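# Move springy plastic panel from rack into metal frame

## Task

Lift the flexible plastic panel out of the rack and seat it in the metal frame so that both ends sit fully in the grooves of the posts, the bottom edge rests on the sill along its whole length, and the panel stays upright with nothing holding it.

## Robot and tools

Robot: two UR7e-type arms, left_arm and right_arm, each with a Robotiq 140 two-finger gripper and a wrist camera. Each finger has a hinge and can fold. A grip made with the outer quarter of the pads (near the fingertips) squeezes as commanded. A grip deeper toward the palm lets the fingers wrap and pull the part inward, so narrow parts may be held loosely and wide ones squeezed too hard. A fingertip pushed end-on into a surface folds easily, which hides contact and can spoil the next grip.

Frames: the scene frame has its origin at table height, midway between the nominal arm bases. +z is up, +x points out over the table, and left_arm is on the +y side. Image left and right do not match these arm names. Calibrated bases: left_arm at (-0.059, +0.450, +0.027) m, quat_wxyz (+1.000, 0, 0, +0.030). right_arm at (+0.051, -0.519, +0.027) m, quat_wxyz (+1.000, 0, 0, -0.011). Hand positions, velocities and wrist-camera poses are reported in each arm's own base frame, and can be off by a few cm. Fixed cameras and the table use the scene frame. The gripper's fingers point along its +z, and it opens and closes along its y. end_effector_position is the point between the closed pads. Fingertips reach about 33 mm past it at gaps up to 40 mm, and about 9 mm past it when fully open.

Row layout (both execute_actions and move): one flat list of 18 numbers, each in [-1, 1], covering both arms even if only one moves. First come 6 left_arm joint displacements in this order: shoulder pan, wrist 2, wrist 1, shoulder lift, wrist 3, elbow. Then left gripper position, force_limit, speed. Then the same 9 values for right_arm. Joint values are offsets, scaled so 1.0 = 2.222 rad. They count from the Joint targets as they stand when the action (or move) begins, not from the previous row, so repeating an offset moves the joint further. Joint ranges: elbow -3.142 to 3.142 rad; the other joints -6.283 to 6.283 rad. An action that would push a joint more than 0.010 rad beyond its range is refused for both arms. Gripper numbers are absolute commands, not offsets. position: +1 is fully open (140 mm), about -0.8 is where the pads touch, and -1 closes until something blocks the fingers. force_limit (-1 to +1) sets the squeeze, roughly 14 N at -1 up to 58 N at +1; a faster close grips harder. speed sets finger speed, from about 30 mm/s at -1 to 250 mm/s at +1. Both start at +1. To leave a gripper unchanged, resend its last three values.

execute_actions(actions, cameras): actions is a list of actions. Each action is a list of up to 15 rows, one per 1/30 s step; a short action holds its last row. Images come back only for an empty list or when cameras names them.

move(target, speed, blend, stop_force, zero, blocking, cameras): target is one row or a list of up to 15 rows. Every row's offsets count from the same Joint targets. speed is the top joint speed in rad/s, 0.01 to 3.14, default 0.5. blend is in rad and rounds the corners between listed targets; 0 means stop at each one. stop_force is in N, 3 to 120. An arm's path stops when its wrist sensor feels that much push opposing its motion. Use a low speed with it, and leave it out when backing off a contact. zero (default true) re-zeroes before the move. blocking=false returns early and cannot be combined with stop_force. The joints move together and do not avoid obstacles. The result ends with a "move:" line: done, off_target, moving, held or fault, plus limits=held when steps were withheld.

wait(seconds 0 to 10) lets time pass while each arm holds its last command. stop brakes a running move. zoom_image(camera, region=[x0, y0, x1, y1]) gives a closer view of the latest image from one camera, at most 504 px wide and 504 px high. Cameras: cam_head_left, cam_head_right, cam_high, cam_low, cam_left_wrist, cam_right_wrist, each 672x504. zero_wrist_force(arm) resets that arm's force baseline. read_manual gives licence text only. finished_scene(scene) ends the current scene; give its number. It cannot be undone.

Results: Joint positions, velocities and torques are listed per arm in the row's joint order, in rad and rad/s. "Joint targets" is the base that the next offsets count from. "Tool commands" shows the current gripper commands. object_status: 0 moving, 1 blocked while opening, 2 blocked while closing (a grip), 3 reached the requested position or the pads met (possibly holding nothing). Close with -1 and check for 2. To tighten a grip, raise force_limit and change position slightly, e.g. to -0.98. position_measured is in counts: 3 is open, 230 is where the pads meet. Wrist force and torque are given along the gripper's own axes. "joint sent to its limit" means a joint was stopped at its end. "joint command not followed" means the clearance check between the arms changed a command. MOTOR HOT warns of heating; at 85 °C the arm brakes for 30 s or more.

Avoid: contact torque at a joint limit (141 N m for the big joints, 26.3 N m for the wrists) or about 150 N of outside force. Either stops that arm for 10 s. The arms are stiff, so a target slightly past a firm contact can trigger this. Do not hit fixed or heavy things hard, and do not let the arms or fingers press on each other. Never let anything fall off the table. Do not drop parts or release them while moving, and do not twist stiff things hard with the gripper. Commands lag about 0.09 to 0.22 s, and fast motions can overshoot. To stop pressing, command the targets back past the measured positions. Loose objects may occasionally get nudged.

Each tool is called after "Call:" as name([rows], argument=value, ...), one row to a line, values as JSON.

## Session

Call:
execute_actions(actions=[])

Scene clock: 0.00 s.
left_arm: end_effector_position=(+0.1117, -0.4983, +0.3037) position_measured=3 object_status=3 end_effector_quat_wxyz=(+0.117, +0.847, +0.249, +0.455) | right_arm: end_effector_position=(+0.8132, +0.2905, +0.2781) position_measured=3 object_status=3 end_effector_quat_wxyz=(-0.273, +0.673, +0.054, +0.685)
Joint names: [shoulder pan, wrist 2, wrist 1, shoulder lift, wrist 3, elbow]
Joint positions: left_arm=[-2.106 -0.799 -1.011 -1.468 0.18 1.584] | right_arm=[0.037 -1.15 -4.135 -0.769 3.48 1.666]
Joint velocities: within noise
Joint torques (N m): no reading
Wrist force (N): no reading
Wrist torque (N m): no reading
Wrist force, peak (N): no reading
Joint targets: left_arm=[-2.106 -0.799 -1.011 -1.468 0.180 1.584] | right_arm=[0.037 -1.150 -4.135 -0.769 3.480 1.666]
Tool commands: left_gripper/position=+1.0 left_gripper/force_limit=+1.0 left_gripper/speed=+1.0 right_gripper/position=+1.0 right_gripper/force_limit=+1.0 right_gripper/speed=+1.0

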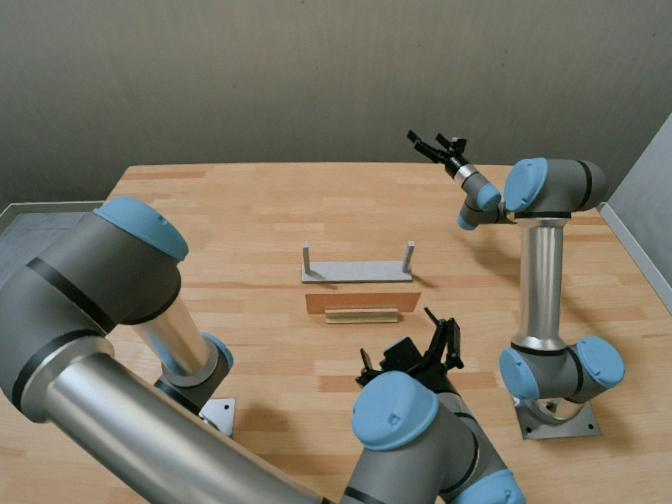

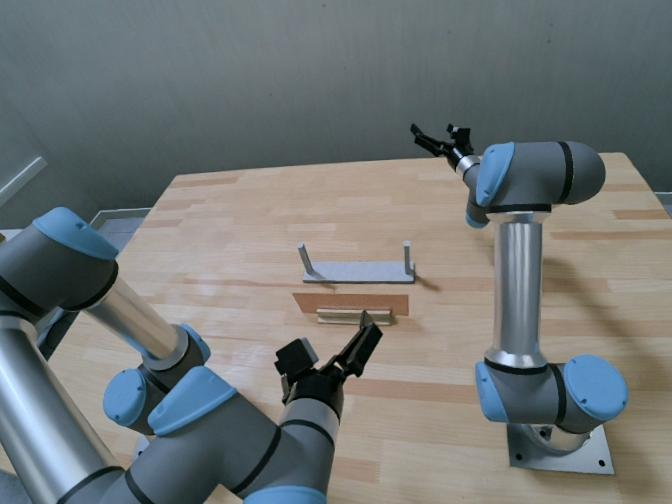

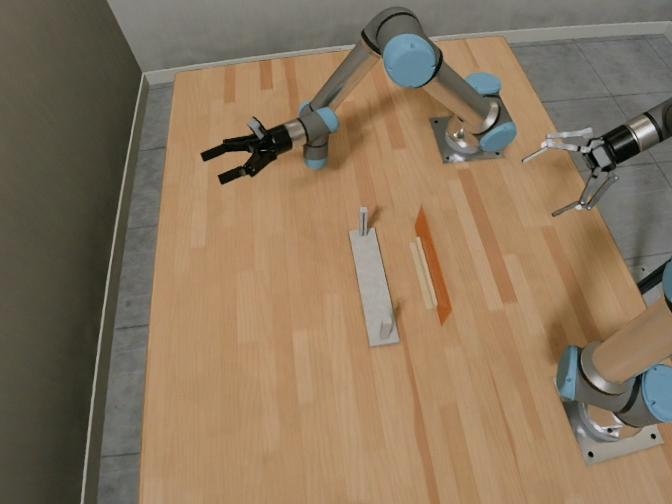

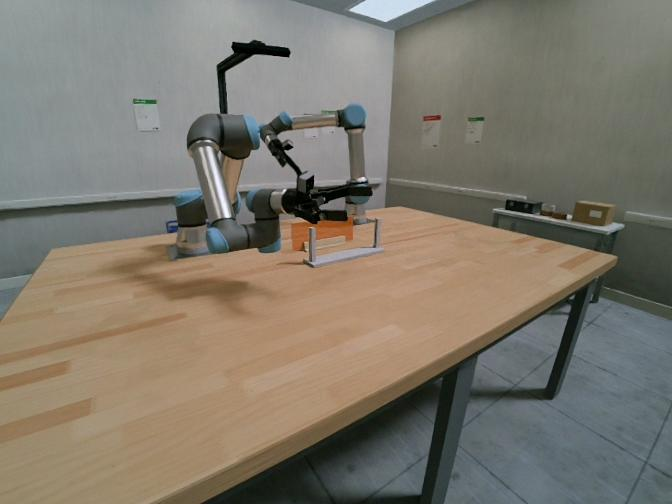

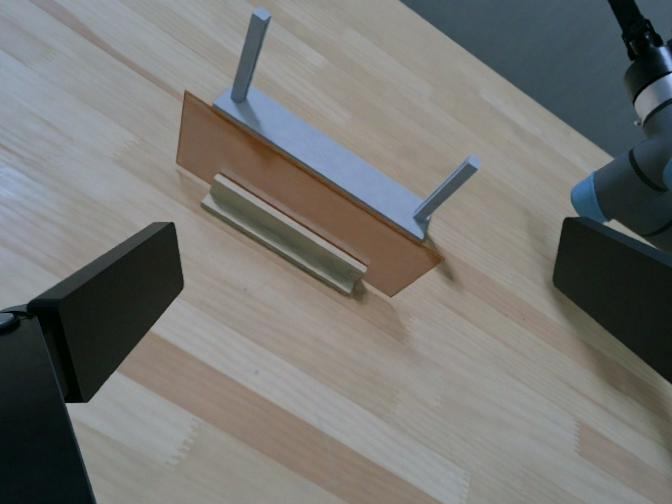

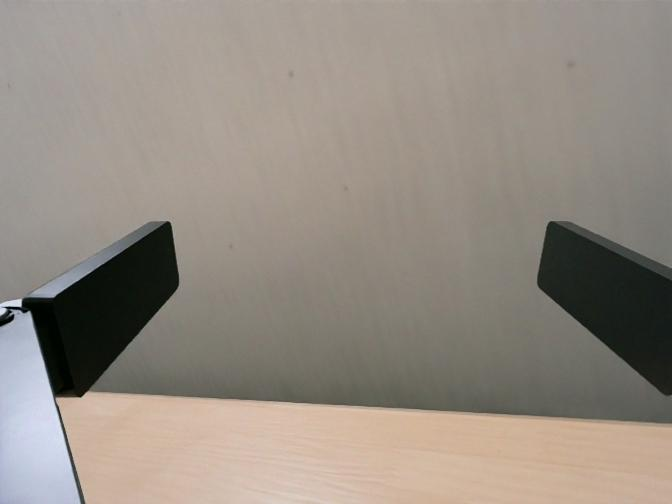

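Call:
zoom_image(camera="cam_left_wrist", region=[160, 0, 500, 300])

Call:
zoom_image(camera="cam_high", region=[320, 190, 480, 360])

Call:
zoom_image(camera="cam_low", region=[270, 190, 410, 290])

Call:
zoom_image(camera="cam_head_right", region=[270, 220, 450, 350])

Scaled by 1.482 from the camera's 672x504 image, which has a finer 960x720 frame.

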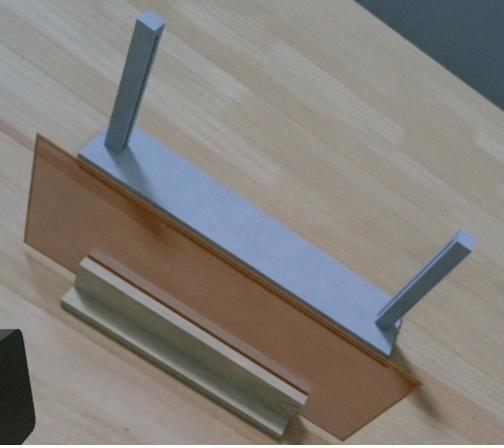

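Scaled by 2.965 from the camera's 672x504 image, which has a finer 960x720 frame.

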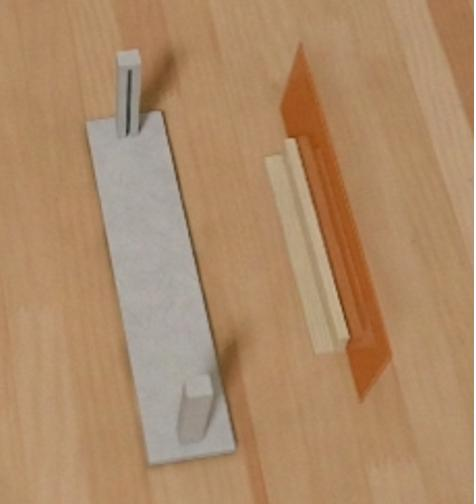

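Scaled by 3.600 from the camera's 672x504 image, which has a finer 960x720 frame.

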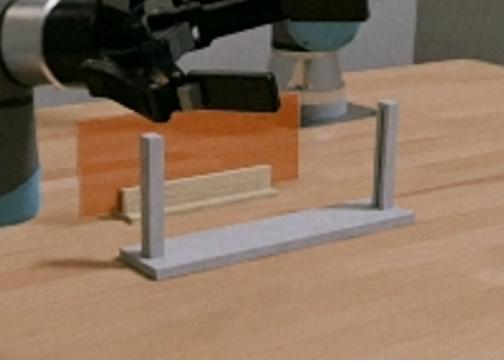

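Scaled by 2.800 from the camera's 672x504 image, which has a finer 960x720 frame.

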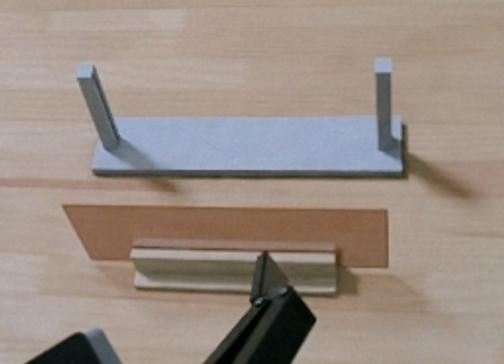

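Call:
zoom_image(camera="cam_left_wrist", region=[210, 0, 290, 110])

Call:
zoom_image(camera="cam_left_wrist", region=[390, 140, 500, 310])

Call:
zoom_image(camera="cam_left_wrist", region=[160, 140, 400, 320])

Call:
zoom_image(camera="cam_high", region=[340, 195, 460, 285])

Scaled by 4.582 from the camera's 672x504 image, which has a finer 960x720 frame.

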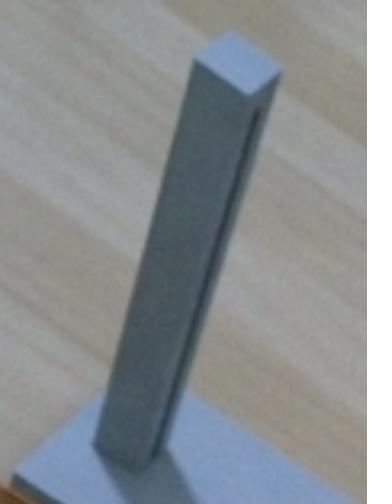

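Scaled by 2.965 from the camera's 672x504 image, which has a finer 960x720 frame.

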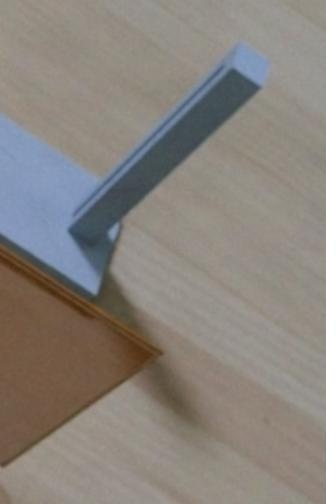

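Scaled by 2.100 from the camera's 672x504 image, which has a finer 960x720 frame.

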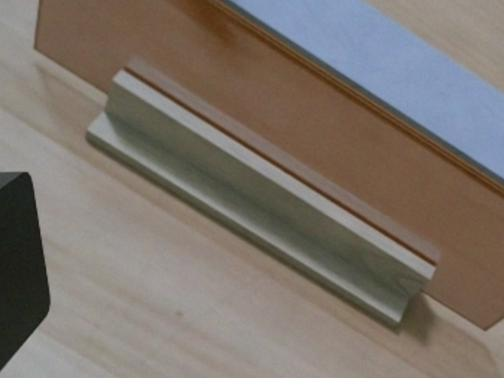

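Scaled by 4.200 from the camera's 672x504 image, which has a finer 960x720 frame.

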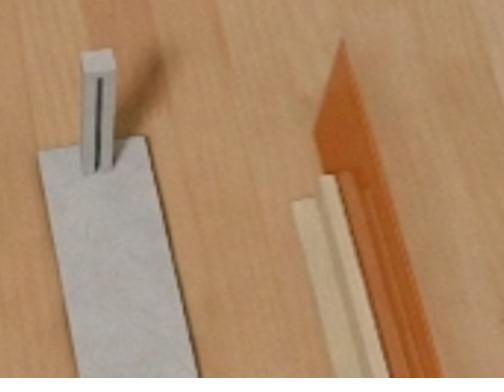

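Call:
move(target=[0.4725, -0.3473, -0.2902, -0.0453, 0.1669, 0.0314, 1, 1, 1, 0.3075, -0.1894, 1.0, -0.3830, 0.8581, 0.0171, 1, 1, 1], speed=1.2, cameras=["all"])

Scene clock: 74.50 s.
left_arm: end_effector_position=(+0.3579, -0.3623, +0.2433) position_measured=3 object_status=3 end_effector_quat_wxyz=(+0.000, +0.720, +0.694, +0.000) | right_arm: end_effector_position=(+0.3226, +0.4602, +0.2788) position_measured=3 object_status=3 end_effector_quat_wxyz=(-0.128, +0.717, -0.685, +0.011)
Joint names: [shoulder pan, wrist 2, wrist 1, shoulder lift, wrist 3, elbow]
Joint positions: left_arm=[-1.057 -1.57 -1.656 -1.569 0.551 1.654] | right_arm=[0.72 -1.571 -1.913 -1.62 5.386 1.704]
Joint torques (N m): left_arm=[12.48 -1.75 -3.69 -38.84 1.51 -13.23] | right_arm=[11.97 -2.46 -2.14 -29.87 1.58 -14.11]
Wrist force (N): left_arm=[-1.3 -0.8 -2.8] | right_arm=[5.0 1.7 3.2]
Wrist torque (N m): left_arm=[0.03 0.21 -0.32] | right_arm=[0.60 -1.13 -0.26]
Wrist force, peak (N): left_arm=[-1.5 -1.2 -2.9] | right_arm=[5.4 2.9 2.7]
Joint targets: left_arm=[-1.056 -1.570 -1.656 -1.569 0.551 1.654] | right_arm=[0.720 -1.571 -1.913 -1.620 5.386 1.704]
move: done

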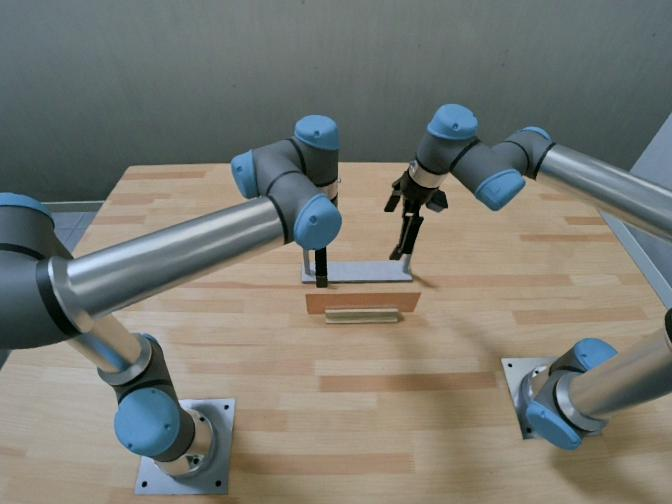

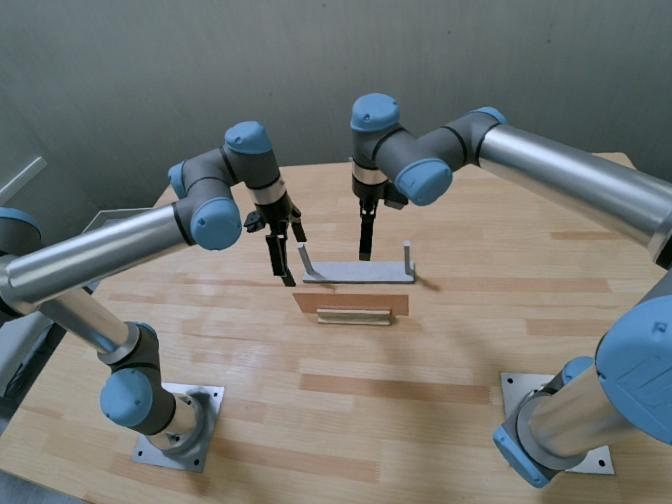

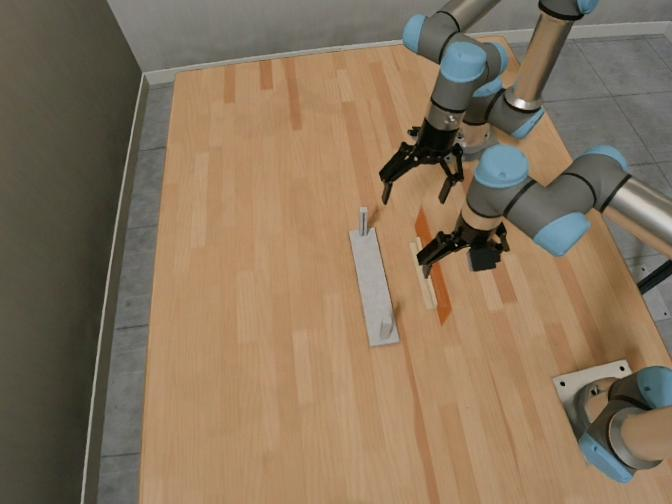

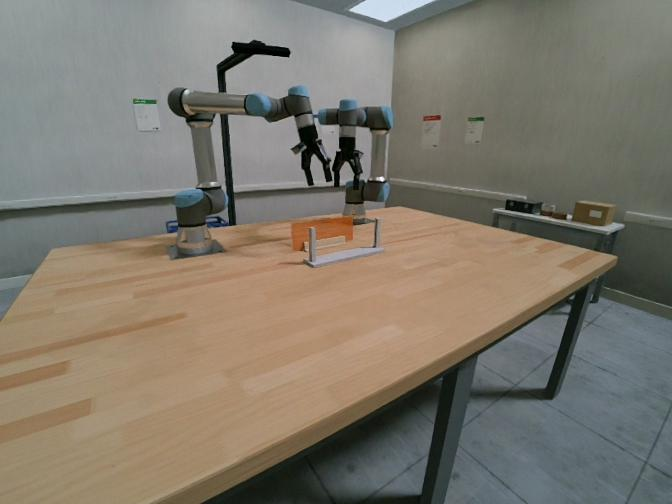

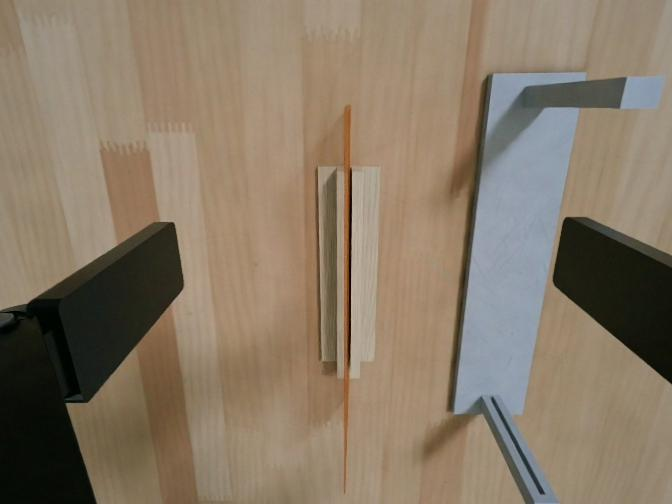

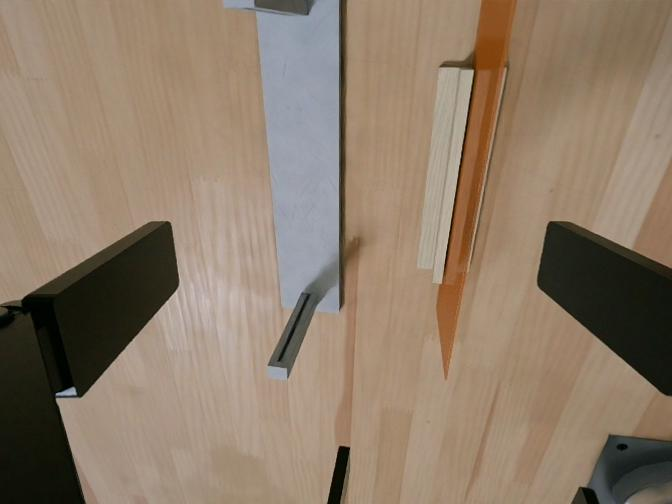

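Call:
zoom_image(camera="cam_left_wrist", region=[300, 370, 560, 504])

Call:
zoom_image(camera="cam_left_wrist", region=[300, 60, 400, 200])

Call:
zoom_image(camera="cam_left_wrist", region=[470, 50, 672, 150])

Call:
zoom_image(camera="cam_right_wrist", region=[240, 260, 480, 400])

Scaled by 1.938 from the camera's 672x504 image, which has a finer 960x720 frame.

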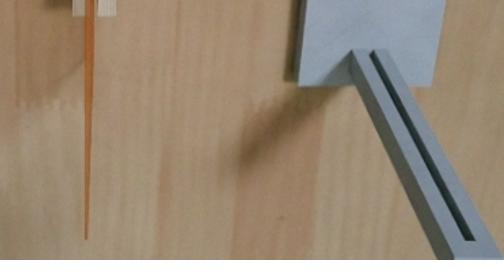

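Scaled by 3.600 from the camera's 672x504 image, which has a finer 960x720 frame.

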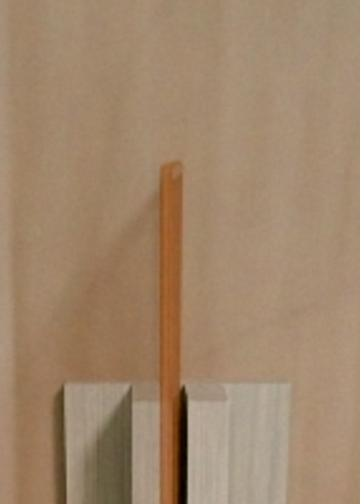

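Scaled by 2.495 from the camera's 672x504 image, which has a finer 960x720 frame.

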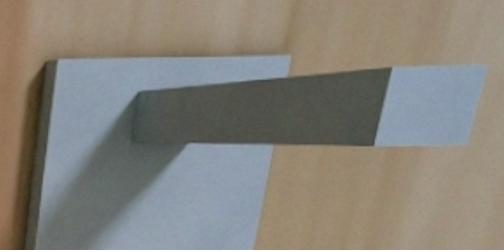

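Scaled by 2.100 from the camera's 672x504 image, which has a finer 960x720 frame.

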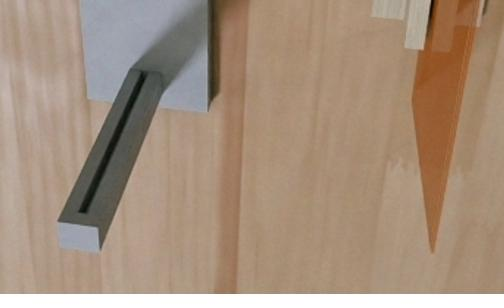

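Call:
move(target=[0,0,0,0,0,0, 1, 1, 1, 0, 0, 0.1163, 0, 0, 0, 1, 1, 1], speed=1.0, cameras=["cam_left_wrist", "cam_right_wrist"])

Call:
zoom_image(camera="cam_right_wrist", region=[140, 0, 420, 200])

Call:
zoom_image(camera="cam_right_wrist", region=[140, 304, 420, 504])

Scene clock: 91.17 s.
left_arm: end_effector_position=(+0.3580, -0.3622, +0.2433) position_measured=3 object_status=3 end_effector_quat_wxyz=(+0.000, +0.720, +0.694, +0.000) | right_arm: end_effector_position=(+0.2652, +0.4100, +0.2431) position_measured=3 object_status=3 end_effector_quat_wxyz=(+0.000, +0.723, -0.691, +0.000)
Joint names: [shoulder pan, wrist 2, wrist 1, shoulder lift, wrist 3, elbow]
Joint positions: left_arm=[-1.056 -1.57 -1.656 -1.569 0.551 1.654] | right_arm=[0.72 -1.571 -1.655 -1.62 5.386 1.704]
Joint torques (N m): left_arm=[10.82 -1.65 -3.84 -39.96 1.35 -13.1] | right_arm=[11.63 -2.38 -1.58 -27.48 1.85 -16.6]
Wrist force (N): left_arm=[-1.2 -1.1 -2.6] | right_arm=[4.4 1.0 3.2]
Wrist torque (N m): left_arm=[-0.04 0.18 -0.32] | right_arm=[0.48 -1.04 -0.31]
Wrist force, peak (N): left_arm=[-1.5 -1.2 -3.0] | right_arm=[5.2 1.7 3.4]
Joint targets: left_arm=[-1.056 -1.570 -1.656 -1.569 0.551 1.654] | right_arm=[0.720 -1.571 -1.654 -1.620 5.386 1.704]
move: done
Images, in order (width x height): cam_left_wrist 672x504, cam_right_wrist 672x504.

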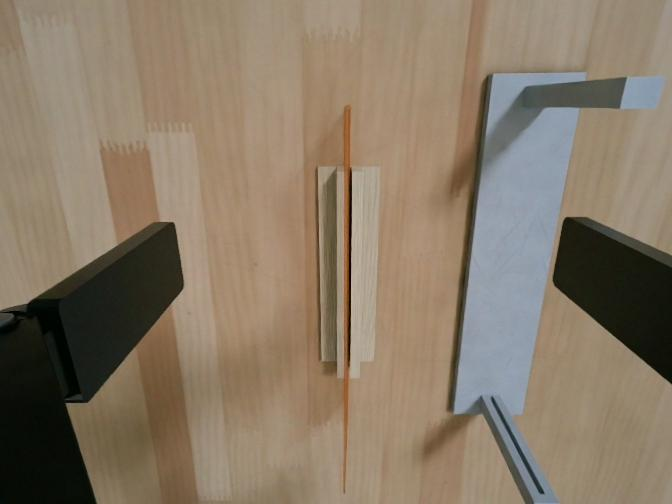

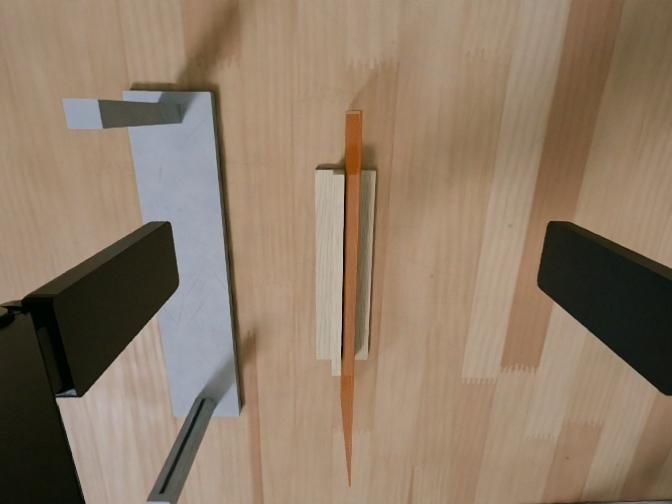

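Scaled by 1.800 from the camera's 672x504 image, which has a finer 960x720 frame.

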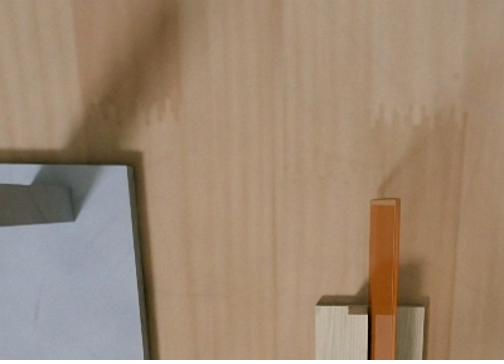

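Scaled by 1.800 from the camera's 672x504 image, which has a finer 960x720 frame.

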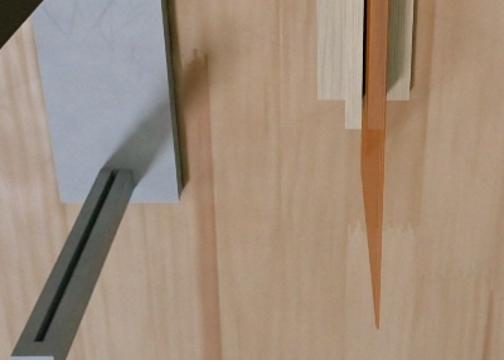

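Call:
move(target=[-0.0008, -0.0004, -0.1405, 0.0233, -0.0002, 0.1173, 1, 1, 1, 0.0003, 0.0001, -0.1422, 0.0203, 0.0025, 0.1215, 1, 1, 1], speed=0.5, cameras=["cam_left_wrist", "cam_right_wrist", "cam_low"])

Scene clock: 157.20 s.
left_arm: end_effector_position=(+0.3536, -0.3568, +0.1243) position_measured=3 object_status=3 end_effector_quat_wxyz=(+0.000, +0.720, +0.694, +0.000) | right_arm: end_effector_position=(+0.2574, +0.4036, +0.1243) position_measured=3 object_status=3 end_effector_quat_wxyz=(+0.000, +0.722, -0.692, +0.000)
Joint names: [shoulder pan, wrist 2, wrist 1, shoulder lift, wrist 3, elbow]
Joint positions: left_arm=[-1.058 -1.571 -1.968 -1.517 0.55 1.914] | right_arm=[0.721 -1.571 -1.97 -1.575 5.392 1.973]
Joint torques (N m): left_arm=[-7.77 -1.84 -3.91 -15.53 -1.65 -12.88] | right_arm=[11.43 1.93 -4.69 -17.5 1.85 -12.31]
Wrist force (N): left_arm=[-1.3 -0.9 -2.5] | right_arm=[4.3 1.2 3.4]
Wrist torque (N m): left_arm=[-0.01 0.23 -0.27] | right_arm=[0.52 -1.06 -0.31]
Wrist force, peak (N): left_arm=[-1.4 -1.0 -4.3] | right_arm=[4.4 1.3 4.9]
Joint targets: left_arm=[-1.058 -1.571 -1.968 -1.517 0.550 1.914] | right_arm=[0.721 -1.571 -1.970 -1.575 5.392 1.973]
move: done
Images, in order (width x height): cam_low 672x504, cam_left_wrist 672x504, cam_right_wrist 672x504.

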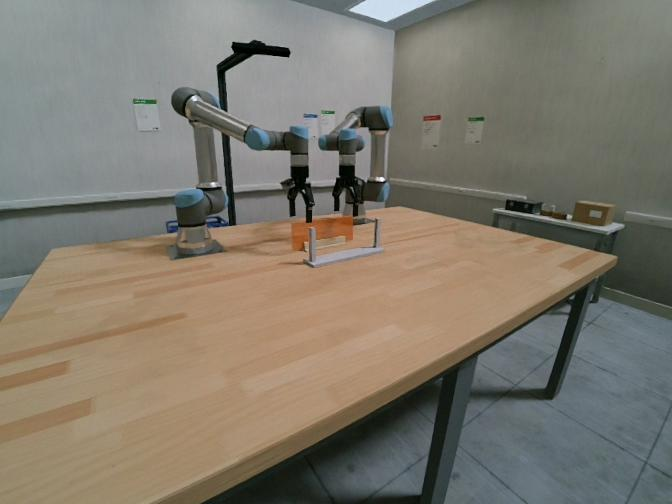

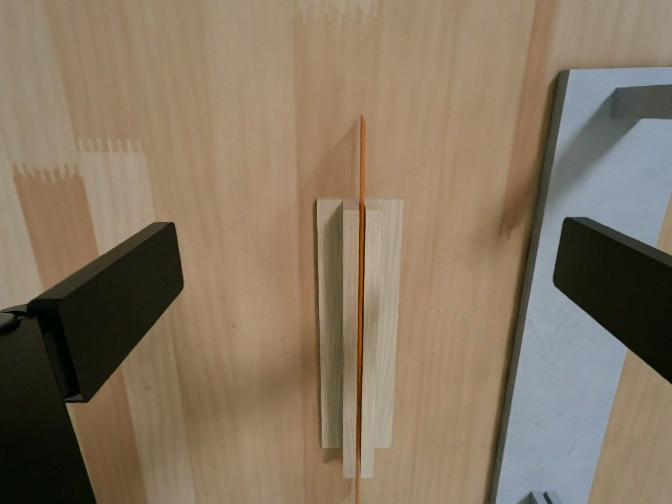

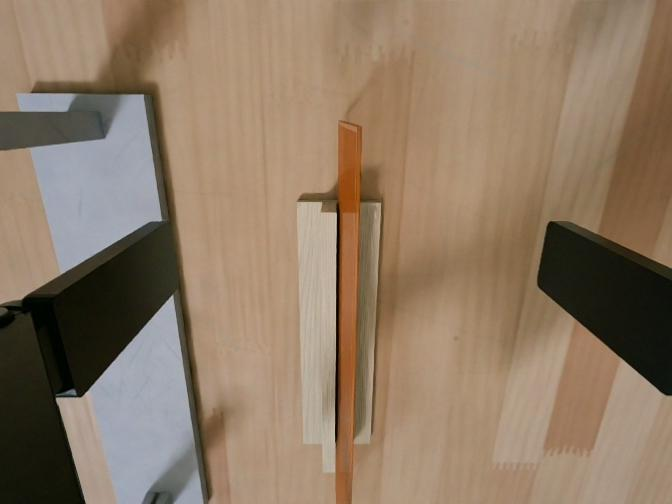

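Call:
execute_actions([
  [[-0.0012,0,0,0,0,0,-0.54,0.0,0.2,0,0,0,0,0,0,-0.54,0.0,0.2]],
  [[0,0,0,0,0,0,-0.54,0.0,0.2,0,0,0,0,0,0,-0.54,0.0,0.2]],
  [[0,0,0,0,0,0,-0.54,0.0,0.2,0,0,0,0,0,0,-0.54,0.0,0.2]],
], cameras=["cam_left_wrist", "cam_right_wrist"])

Scene clock: 166.73 s.
left_arm: end_effector_position=(+0.3526, -0.3577, +0.1242) position_measured=197 object_status=3 end_effector_quat_wxyz=(+0.000, +0.721, +0.693, +0.000) | right_arm: end_effector_position=(+0.2573, +0.4036, +0.1242) position_measured=197 object_status=3 end_effector_quat_wxyz=(+0.000, +0.722, -0.692, +0.000)
Joint names: [shoulder pan, wrist 2, wrist 1, shoulder lift, wrist 3, elbow]
Joint positions: left_arm=[-1.061 -1.571 -1.968 -1.517 0.55 1.914] | right_arm=[0.721 -1.571 -1.97 -1.575 5.392 1.973]
Joint torques (N m): left_arm=[-8.08 -1.5 -3.59 -17.21 -1.62 -13.04] | right_arm=[11.67 1.92 -4.61 -16.24 1.83 -13]
Wrist force (N): left_arm=[-1.3 -0.6 -2.6] | right_arm=[4.2 0.9 3.5]
Wrist torque (N m): left_arm=[0.05 0.23 -0.27] | right_arm=[0.46 -1.04 -0.31]
Wrist force, peak (N): left_arm=[-1.4 -0.9 -2.8] | right_arm=[4.6 1.2 3.4]
Joint targets: left_arm=[-1.061 -1.571 -1.968 -1.517 0.550 1.914] | right_arm=[0.721 -1.571 -1.970 -1.575 5.392 1.973]
Step readings (joint positions of left_arm | right_arm):
0: [-1.058 -1.571 -1.968 -1.517 0.550 1.914] | [0.721 -1.571 -1.970 -1.575 5.392 1.973]
1: [-1.058 -1.571 -1.968 -1.517 0.550 1.914] | [0.721 -1.571 -1.970 -1.575 5.392 1.973]
2: [-1.059 -1.571 -1.968 -1.517 0.550 1.914] | [0.721 -1.571 -1.970 -1.575 5.392 1.973]
4: [-1.059 -1.571 -1.968 -1.517 0.550 1.914] | [0.721 -1.571 -1.970 -1.575 5.392 1.973]
8: [-1.060 -1.571 -1.968 -1.517 0.550 1.914] | [0.721 -1.571 -1.970 -1.575 5.392 1.973]
15: [-1.061 -1.571 -1.968 -1.517 0.550 1.914] | [0.721 -1.571 -1.970 -1.575 5.392 1.973]
16: [-1.061 -1.571 -1.968 -1.517 0.550 1.914] | [0.721 -1.571 -1.970 -1.575 5.392 1.973]
17: [-1.061 -1.571 -1.968 -1.517 0.550 1.914] | [0.721 -1.571 -1.970 -1.575 5.392 1.973]
19: [-1.061 -1.571 -1.968 -1.517 0.550 1.914] | [0.721 -1.571 -1.970 -1.575 5.392 1.973]
23: [-1.061 -1.571 -1.968 -1.517 0.550 1.914] | [0.721 -1.571 -1.970 -1.575 5.392 1.973]
30: [-1.061 -1.571 -1.968 -1.517 0.550 1.914] | [0.721 -1.571 -1.970 -1.575 5.392 1.973]
31: [-1.061 -1.571 -1.968 -1.517 0.550 1.914] | [0.721 -1.571 -1.970 -1.575 5.392 1.973]
32: [-1.061 -1.571 -1.968 -1.517 0.550 1.914] | [0.721 -1.571 -1.970 -1.575 5.392 1.973]
34: [-1.061 -1.571 -1.968 -1.517 0.550 1.914] | [0.721 -1.571 -1.970 -1.575 5.392 1.973]
38: [-1.061 -1.571 -1.968 -1.517 0.550 1.914] | [0.721 -1.571 -1.970 -1.575 5.392 1.973]
45: [-1.061 -1.571 -1.968 -1.517 0.550 1.914] | [0.721 -1.571 -1.970 -1.575 5.392 1.973]
Images, in order (width x height): cam_left_wrist 672x504, cam_right_wrist 672x504.

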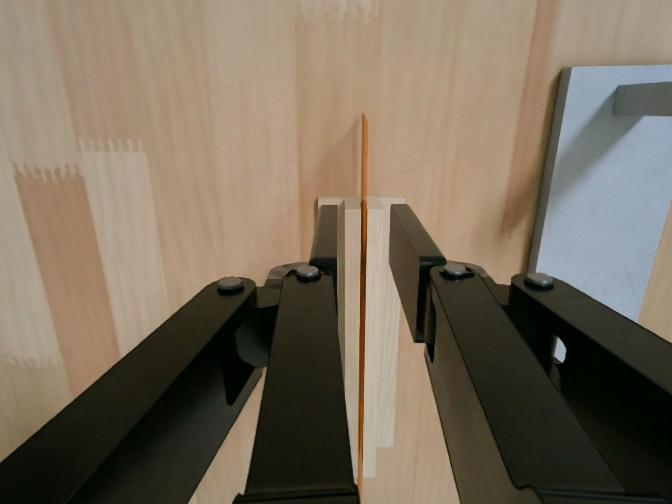

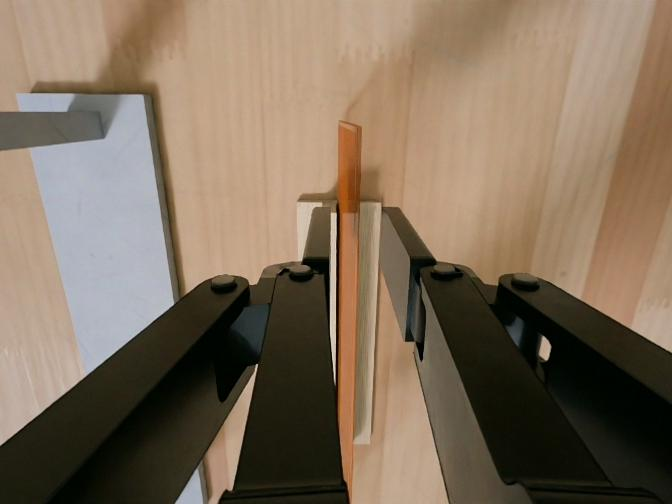

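Call:
execute_actions([
  [[0,0,0,0,0,0,-1,0.5,-1,0,0,0,0,0,0,-1,0.5,-1]],
  [[0,0,0,0,0,0,-1,0.5,-1,0,0,0,0,0,0,-1,0.5,-1]],
  [[0,0,0,0,0,0,-1,0.5,-1,0,0,0,0,0,0,-1,0.5,-1]],
  [[0,0,0,0,0,0,-1,0.5,-1,0,0,0,0,0,0,-1,0.5,-1]],
], cameras=["cam_left_wrist", "cam_right_wrist"])

Scene clock: 170.60 s.
left_arm: end_effector_position=(+0.3526, -0.3577, +0.1242) position_measured=232 object_status=3 end_effector_quat_wxyz=(+0.000, +0.721, +0.693, +0.000) | right_arm: end_effector_position=(+0.2573, +0.4036, +0.1242) position_measured=231 object_status=3 end_effector_quat_wxyz=(+0.000, +0.722, -0.692, +0.000)
Joint names: [shoulder pan, wrist 2, wrist 1, shoulder lift, wrist 3, elbow]
Joint positions: left_arm=[-1.061 -1.571 -1.968 -1.517 0.55 1.914] | right_arm=[0.721 -1.571 -1.97 -1.575 5.392 1.973]
Joint torques (N m): left_arm=[-7.79 -0.98 -2.82 -17.81 -1.4 -12.83] | right_arm=[11.21 1.8 -3.65 -16.63 1.85 -13.36]
Wrist force (N): left_arm=[-0.8 -0.8 -3.6] | right_arm=[4.5 0.8 2.3]
Wrist torque (N m): left_arm=[-0.05 0.20 -0.26] | right_arm=[0.53 -1.03 -0.29]
Wrist force, peak (N): left_arm=[-0.7 -0.7 -4.0] | right_arm=[4.4 1.1 3.5]
Joint targets: left_arm=[-1.061 -1.571 -1.968 -1.517 0.550 1.914] | right_arm=[0.721 -1.571 -1.970 -1.575 5.392 1.973]
Step readings (joint positions of left_arm | right_arm):
0: [-1.061 -1.571 -1.968 -1.517 0.550 1.914] | [0.721 -1.571 -1.970 -1.575 5.392 1.973]
1: [-1.061 -1.571 -1.968 -1.517 0.550 1.914] | [0.721 -1.571 -1.970 -1.575 5.392 1.973]
2: [-1.061 -1.571 -1.968 -1.517 0.550 1.914] | [0.721 -1.571 -1.970 -1.575 5.392 1.973]
4: [-1.061 -1.571 -1.968 -1.517 0.550 1.914] | [0.721 -1.571 -1.970 -1.575 5.392 1.973]
8: [-1.061 -1.571 -1.968 -1.517 0.550 1.914] | [0.721 -1.571 -1.970 -1.575 5.392 1.973]
15: [-1.061 -1.571 -1.968 -1.517 0.550 1.914] | [0.721 -1.571 -1.970 -1.575 5.392 1.973]
16: [-1.061 -1.571 -1.968 -1.517 0.550 1.914] | [0.721 -1.571 -1.970 -1.575 5.392 1.973]
17: [-1.061 -1.571 -1.968 -1.517 0.550 1.914] | [0.721 -1.571 -1.970 -1.575 5.392 1.973]
19: [-1.061 -1.571 -1.968 -1.517 0.550 1.914] | [0.721 -1.571 -1.970 -1.575 5.392 1.973]
23: [-1.061 -1.571 -1.968 -1.517 0.550 1.914] | [0.721 -1.571 -1.970 -1.575 5.392 1.973]
30: [-1.061 -1.571 -1.968 -1.517 0.550 1.914] | [0.721 -1.571 -1.970 -1.575 5.392 1.973]
31: [-1.061 -1.571 -1.968 -1.517 0.550 1.914] | [0.721 -1.571 -1.970 -1.575 5.392 1.973]
32: [-1.061 -1.571 -1.968 -1.517 0.550 1.914] | [0.721 -1.571 -1.970 -1.575 5.392 1.973]
34: [-1.061 -1.571 -1.968 -1.517 0.550 1.914] | [0.721 -1.571 -1.970 -1.575 5.392 1.973]
38: [-1.061 -1.571 -1.968 -1.517 0.550 1.914] | [0.721 -1.571 -1.970 -1.575 5.392 1.973]
45: [-1.061 -1.571 -1.968 -1.517 0.550 1.914] | [0.721 -1.571 -1.970 -1.575 5.392 1.973]
46: [-1.061 -1.571 -1.968 -1.517 0.550 1.914] | [0.721 -1.571 -1.970 -1.575 5.392 1.973]
47: [-1.061 -1.571 -1.968 -1.517 0.550 1.914] | [0.721 -1.571 -1.970 -1.575 5.392 1.973]
49: [-1.061 -1.571 -1.968 -1.517 0.550 1.914] | [0.721 -1.571 -1.970 -1.575 5.392 1.973]
53: [-1.061 -1.571 -1.968 -1.517 0.550 1.914] | [0.721 -1.571 -1.970 -1.575 5.392 1.973]
60: [-1.061 -1.571 -1.968 -1.517 0.550 1.914] | [0.721 -1.571 -1.970 -1.575 5.392 1.973]
Images, in order (width x height): cam_left_wrist 672x504, cam_right_wrist 672x504.

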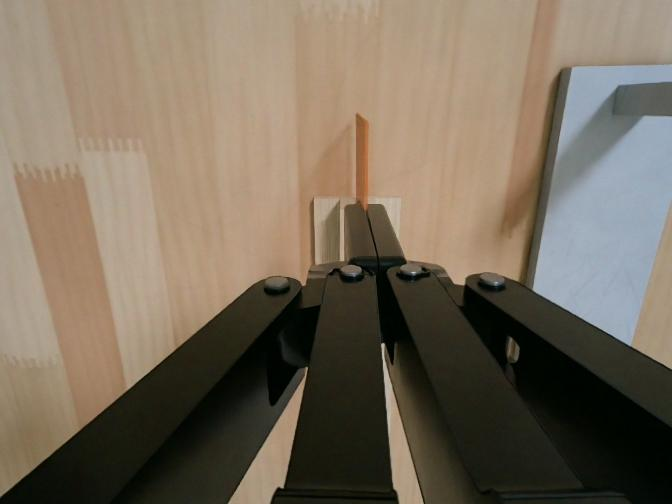

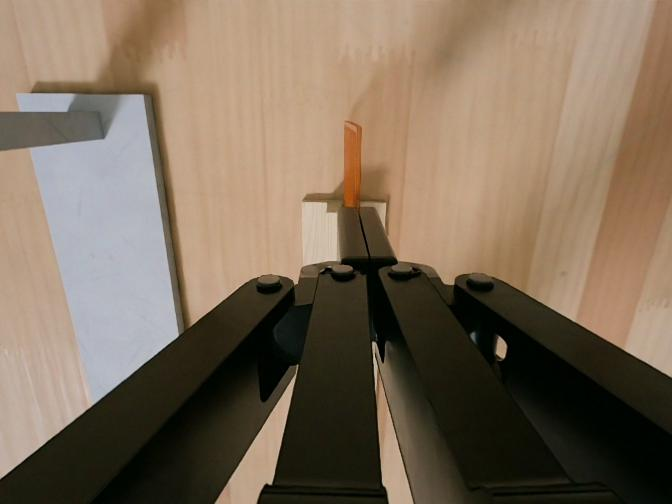

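Call:
zoom_image(camera="cam_left_wrist", region=[300, 90, 440, 280])

Call:
zoom_image(camera="cam_right_wrist", region=[290, 90, 430, 280])

Call:
wait(seconds=0.1, cameras=["cam_low", "cam_high", "cam_head_left", "cam_head_right"])

Call:
zoom_image(camera="cam_low", region=[270, 180, 410, 280])

Scaled by 2.653 from the camera's 672x504 image, which has a finer 960x720 frame.

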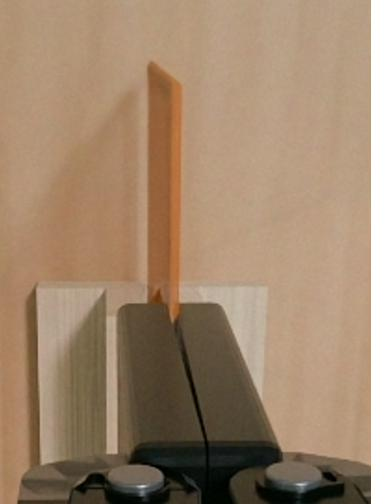

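Scaled by 2.653 from the camera's 672x504 image, which has a finer 960x720 frame.

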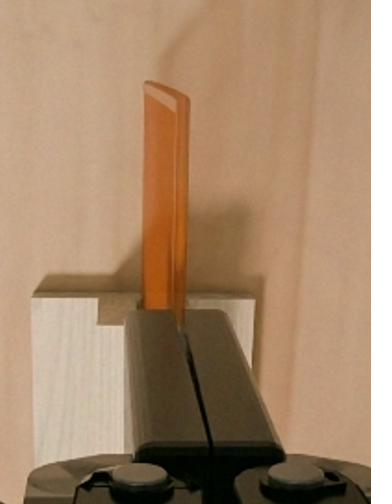

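Scene clock: 172.67 s.
left_arm: end_effector_position=(+0.3526, -0.3577, +0.1242) position_measured=232 object_status=3 end_effector_quat_wxyz=(+0.000, +0.721, +0.693, +0.000) | right_arm: end_effector_position=(+0.2573, +0.4036, +0.1242) position_measured=231 object_status=3 end_effector_quat_wxyz=(+0.000, +0.722, -0.692, +0.000)
Joint names: [shoulder pan, wrist 2, wrist 1, shoulder lift, wrist 3, elbow]
Joint positions: left_arm=[-1.061 -1.571 -1.968 -1.517 0.55 1.914] | right_arm=[0.721 -1.571 -1.97 -1.575 5.392 1.973]
Joint torques (N m): left_arm=[-7.86 -0.7 -2.31 -18.02 -1.5 -13.77] | right_arm=[11.34 1.9 -2.99 -16.83 1.79 -13.46]
Wrist force (N): left_arm=[-0.6 -0.7 -3.7] | right_arm=[4.5 1.0 2.3]
Wrist torque (N m): left_arm=[-0.03 0.18 -0.26] | right_arm=[0.57 -1.03 -0.30]
Wrist force, peak (N): left_arm=[-0.5 -0.8 -3.9] | right_arm=[4.8 0.7 2.8]
Joint targets: left_arm=[-1.061 -1.571 -1.968 -1.517 0.550 1.914] | right_arm=[0.721 -1.571 -1.970 -1.575 5.392 1.973]
Tool commands: left_gripper/position=-1.0 left_gripper/force_limit=+0.5 left_gripper/speed=-1.0 right_gripper/position=-1.0 right_gripper/force_limit=+0.5 right_gripper/speed=-1.0
wait: 0.10 s; at rest from the start
Images, in order (width x height): cam_head_left 672x504, cam_head_right 672x504, cam_high 672x504, cam_low 672x504.

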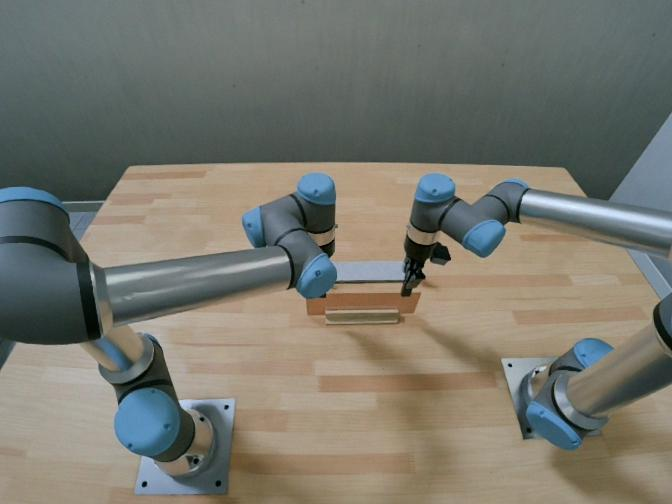

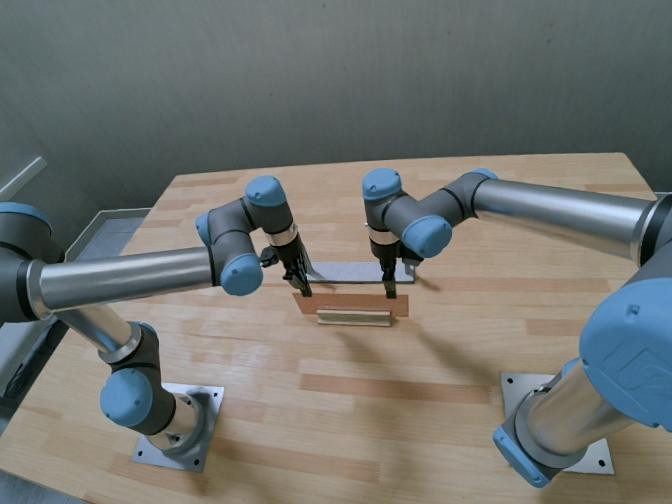

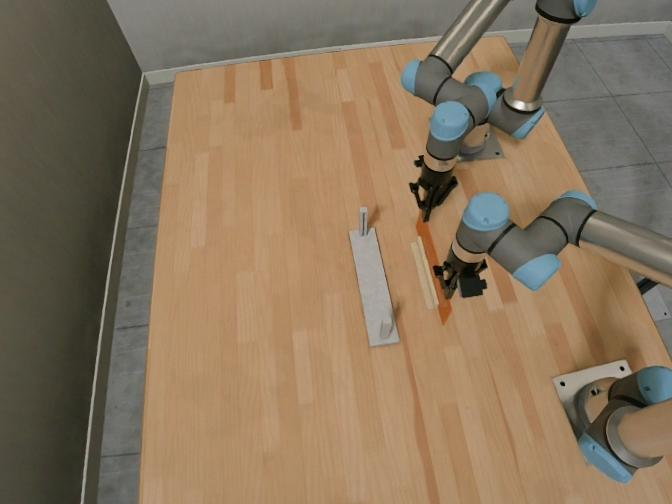

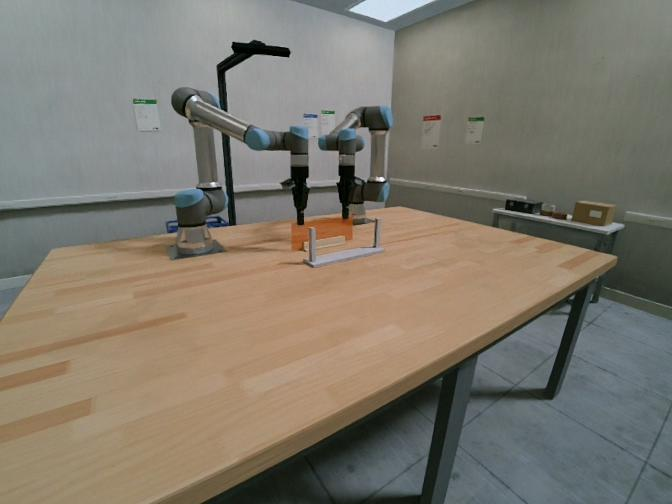

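Scaled by 3.600 from the camera's 672x504 image, which has a finer 960x720 frame.

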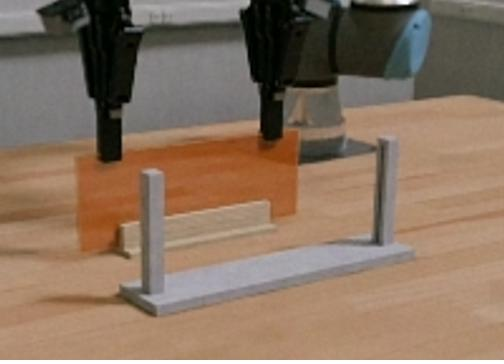

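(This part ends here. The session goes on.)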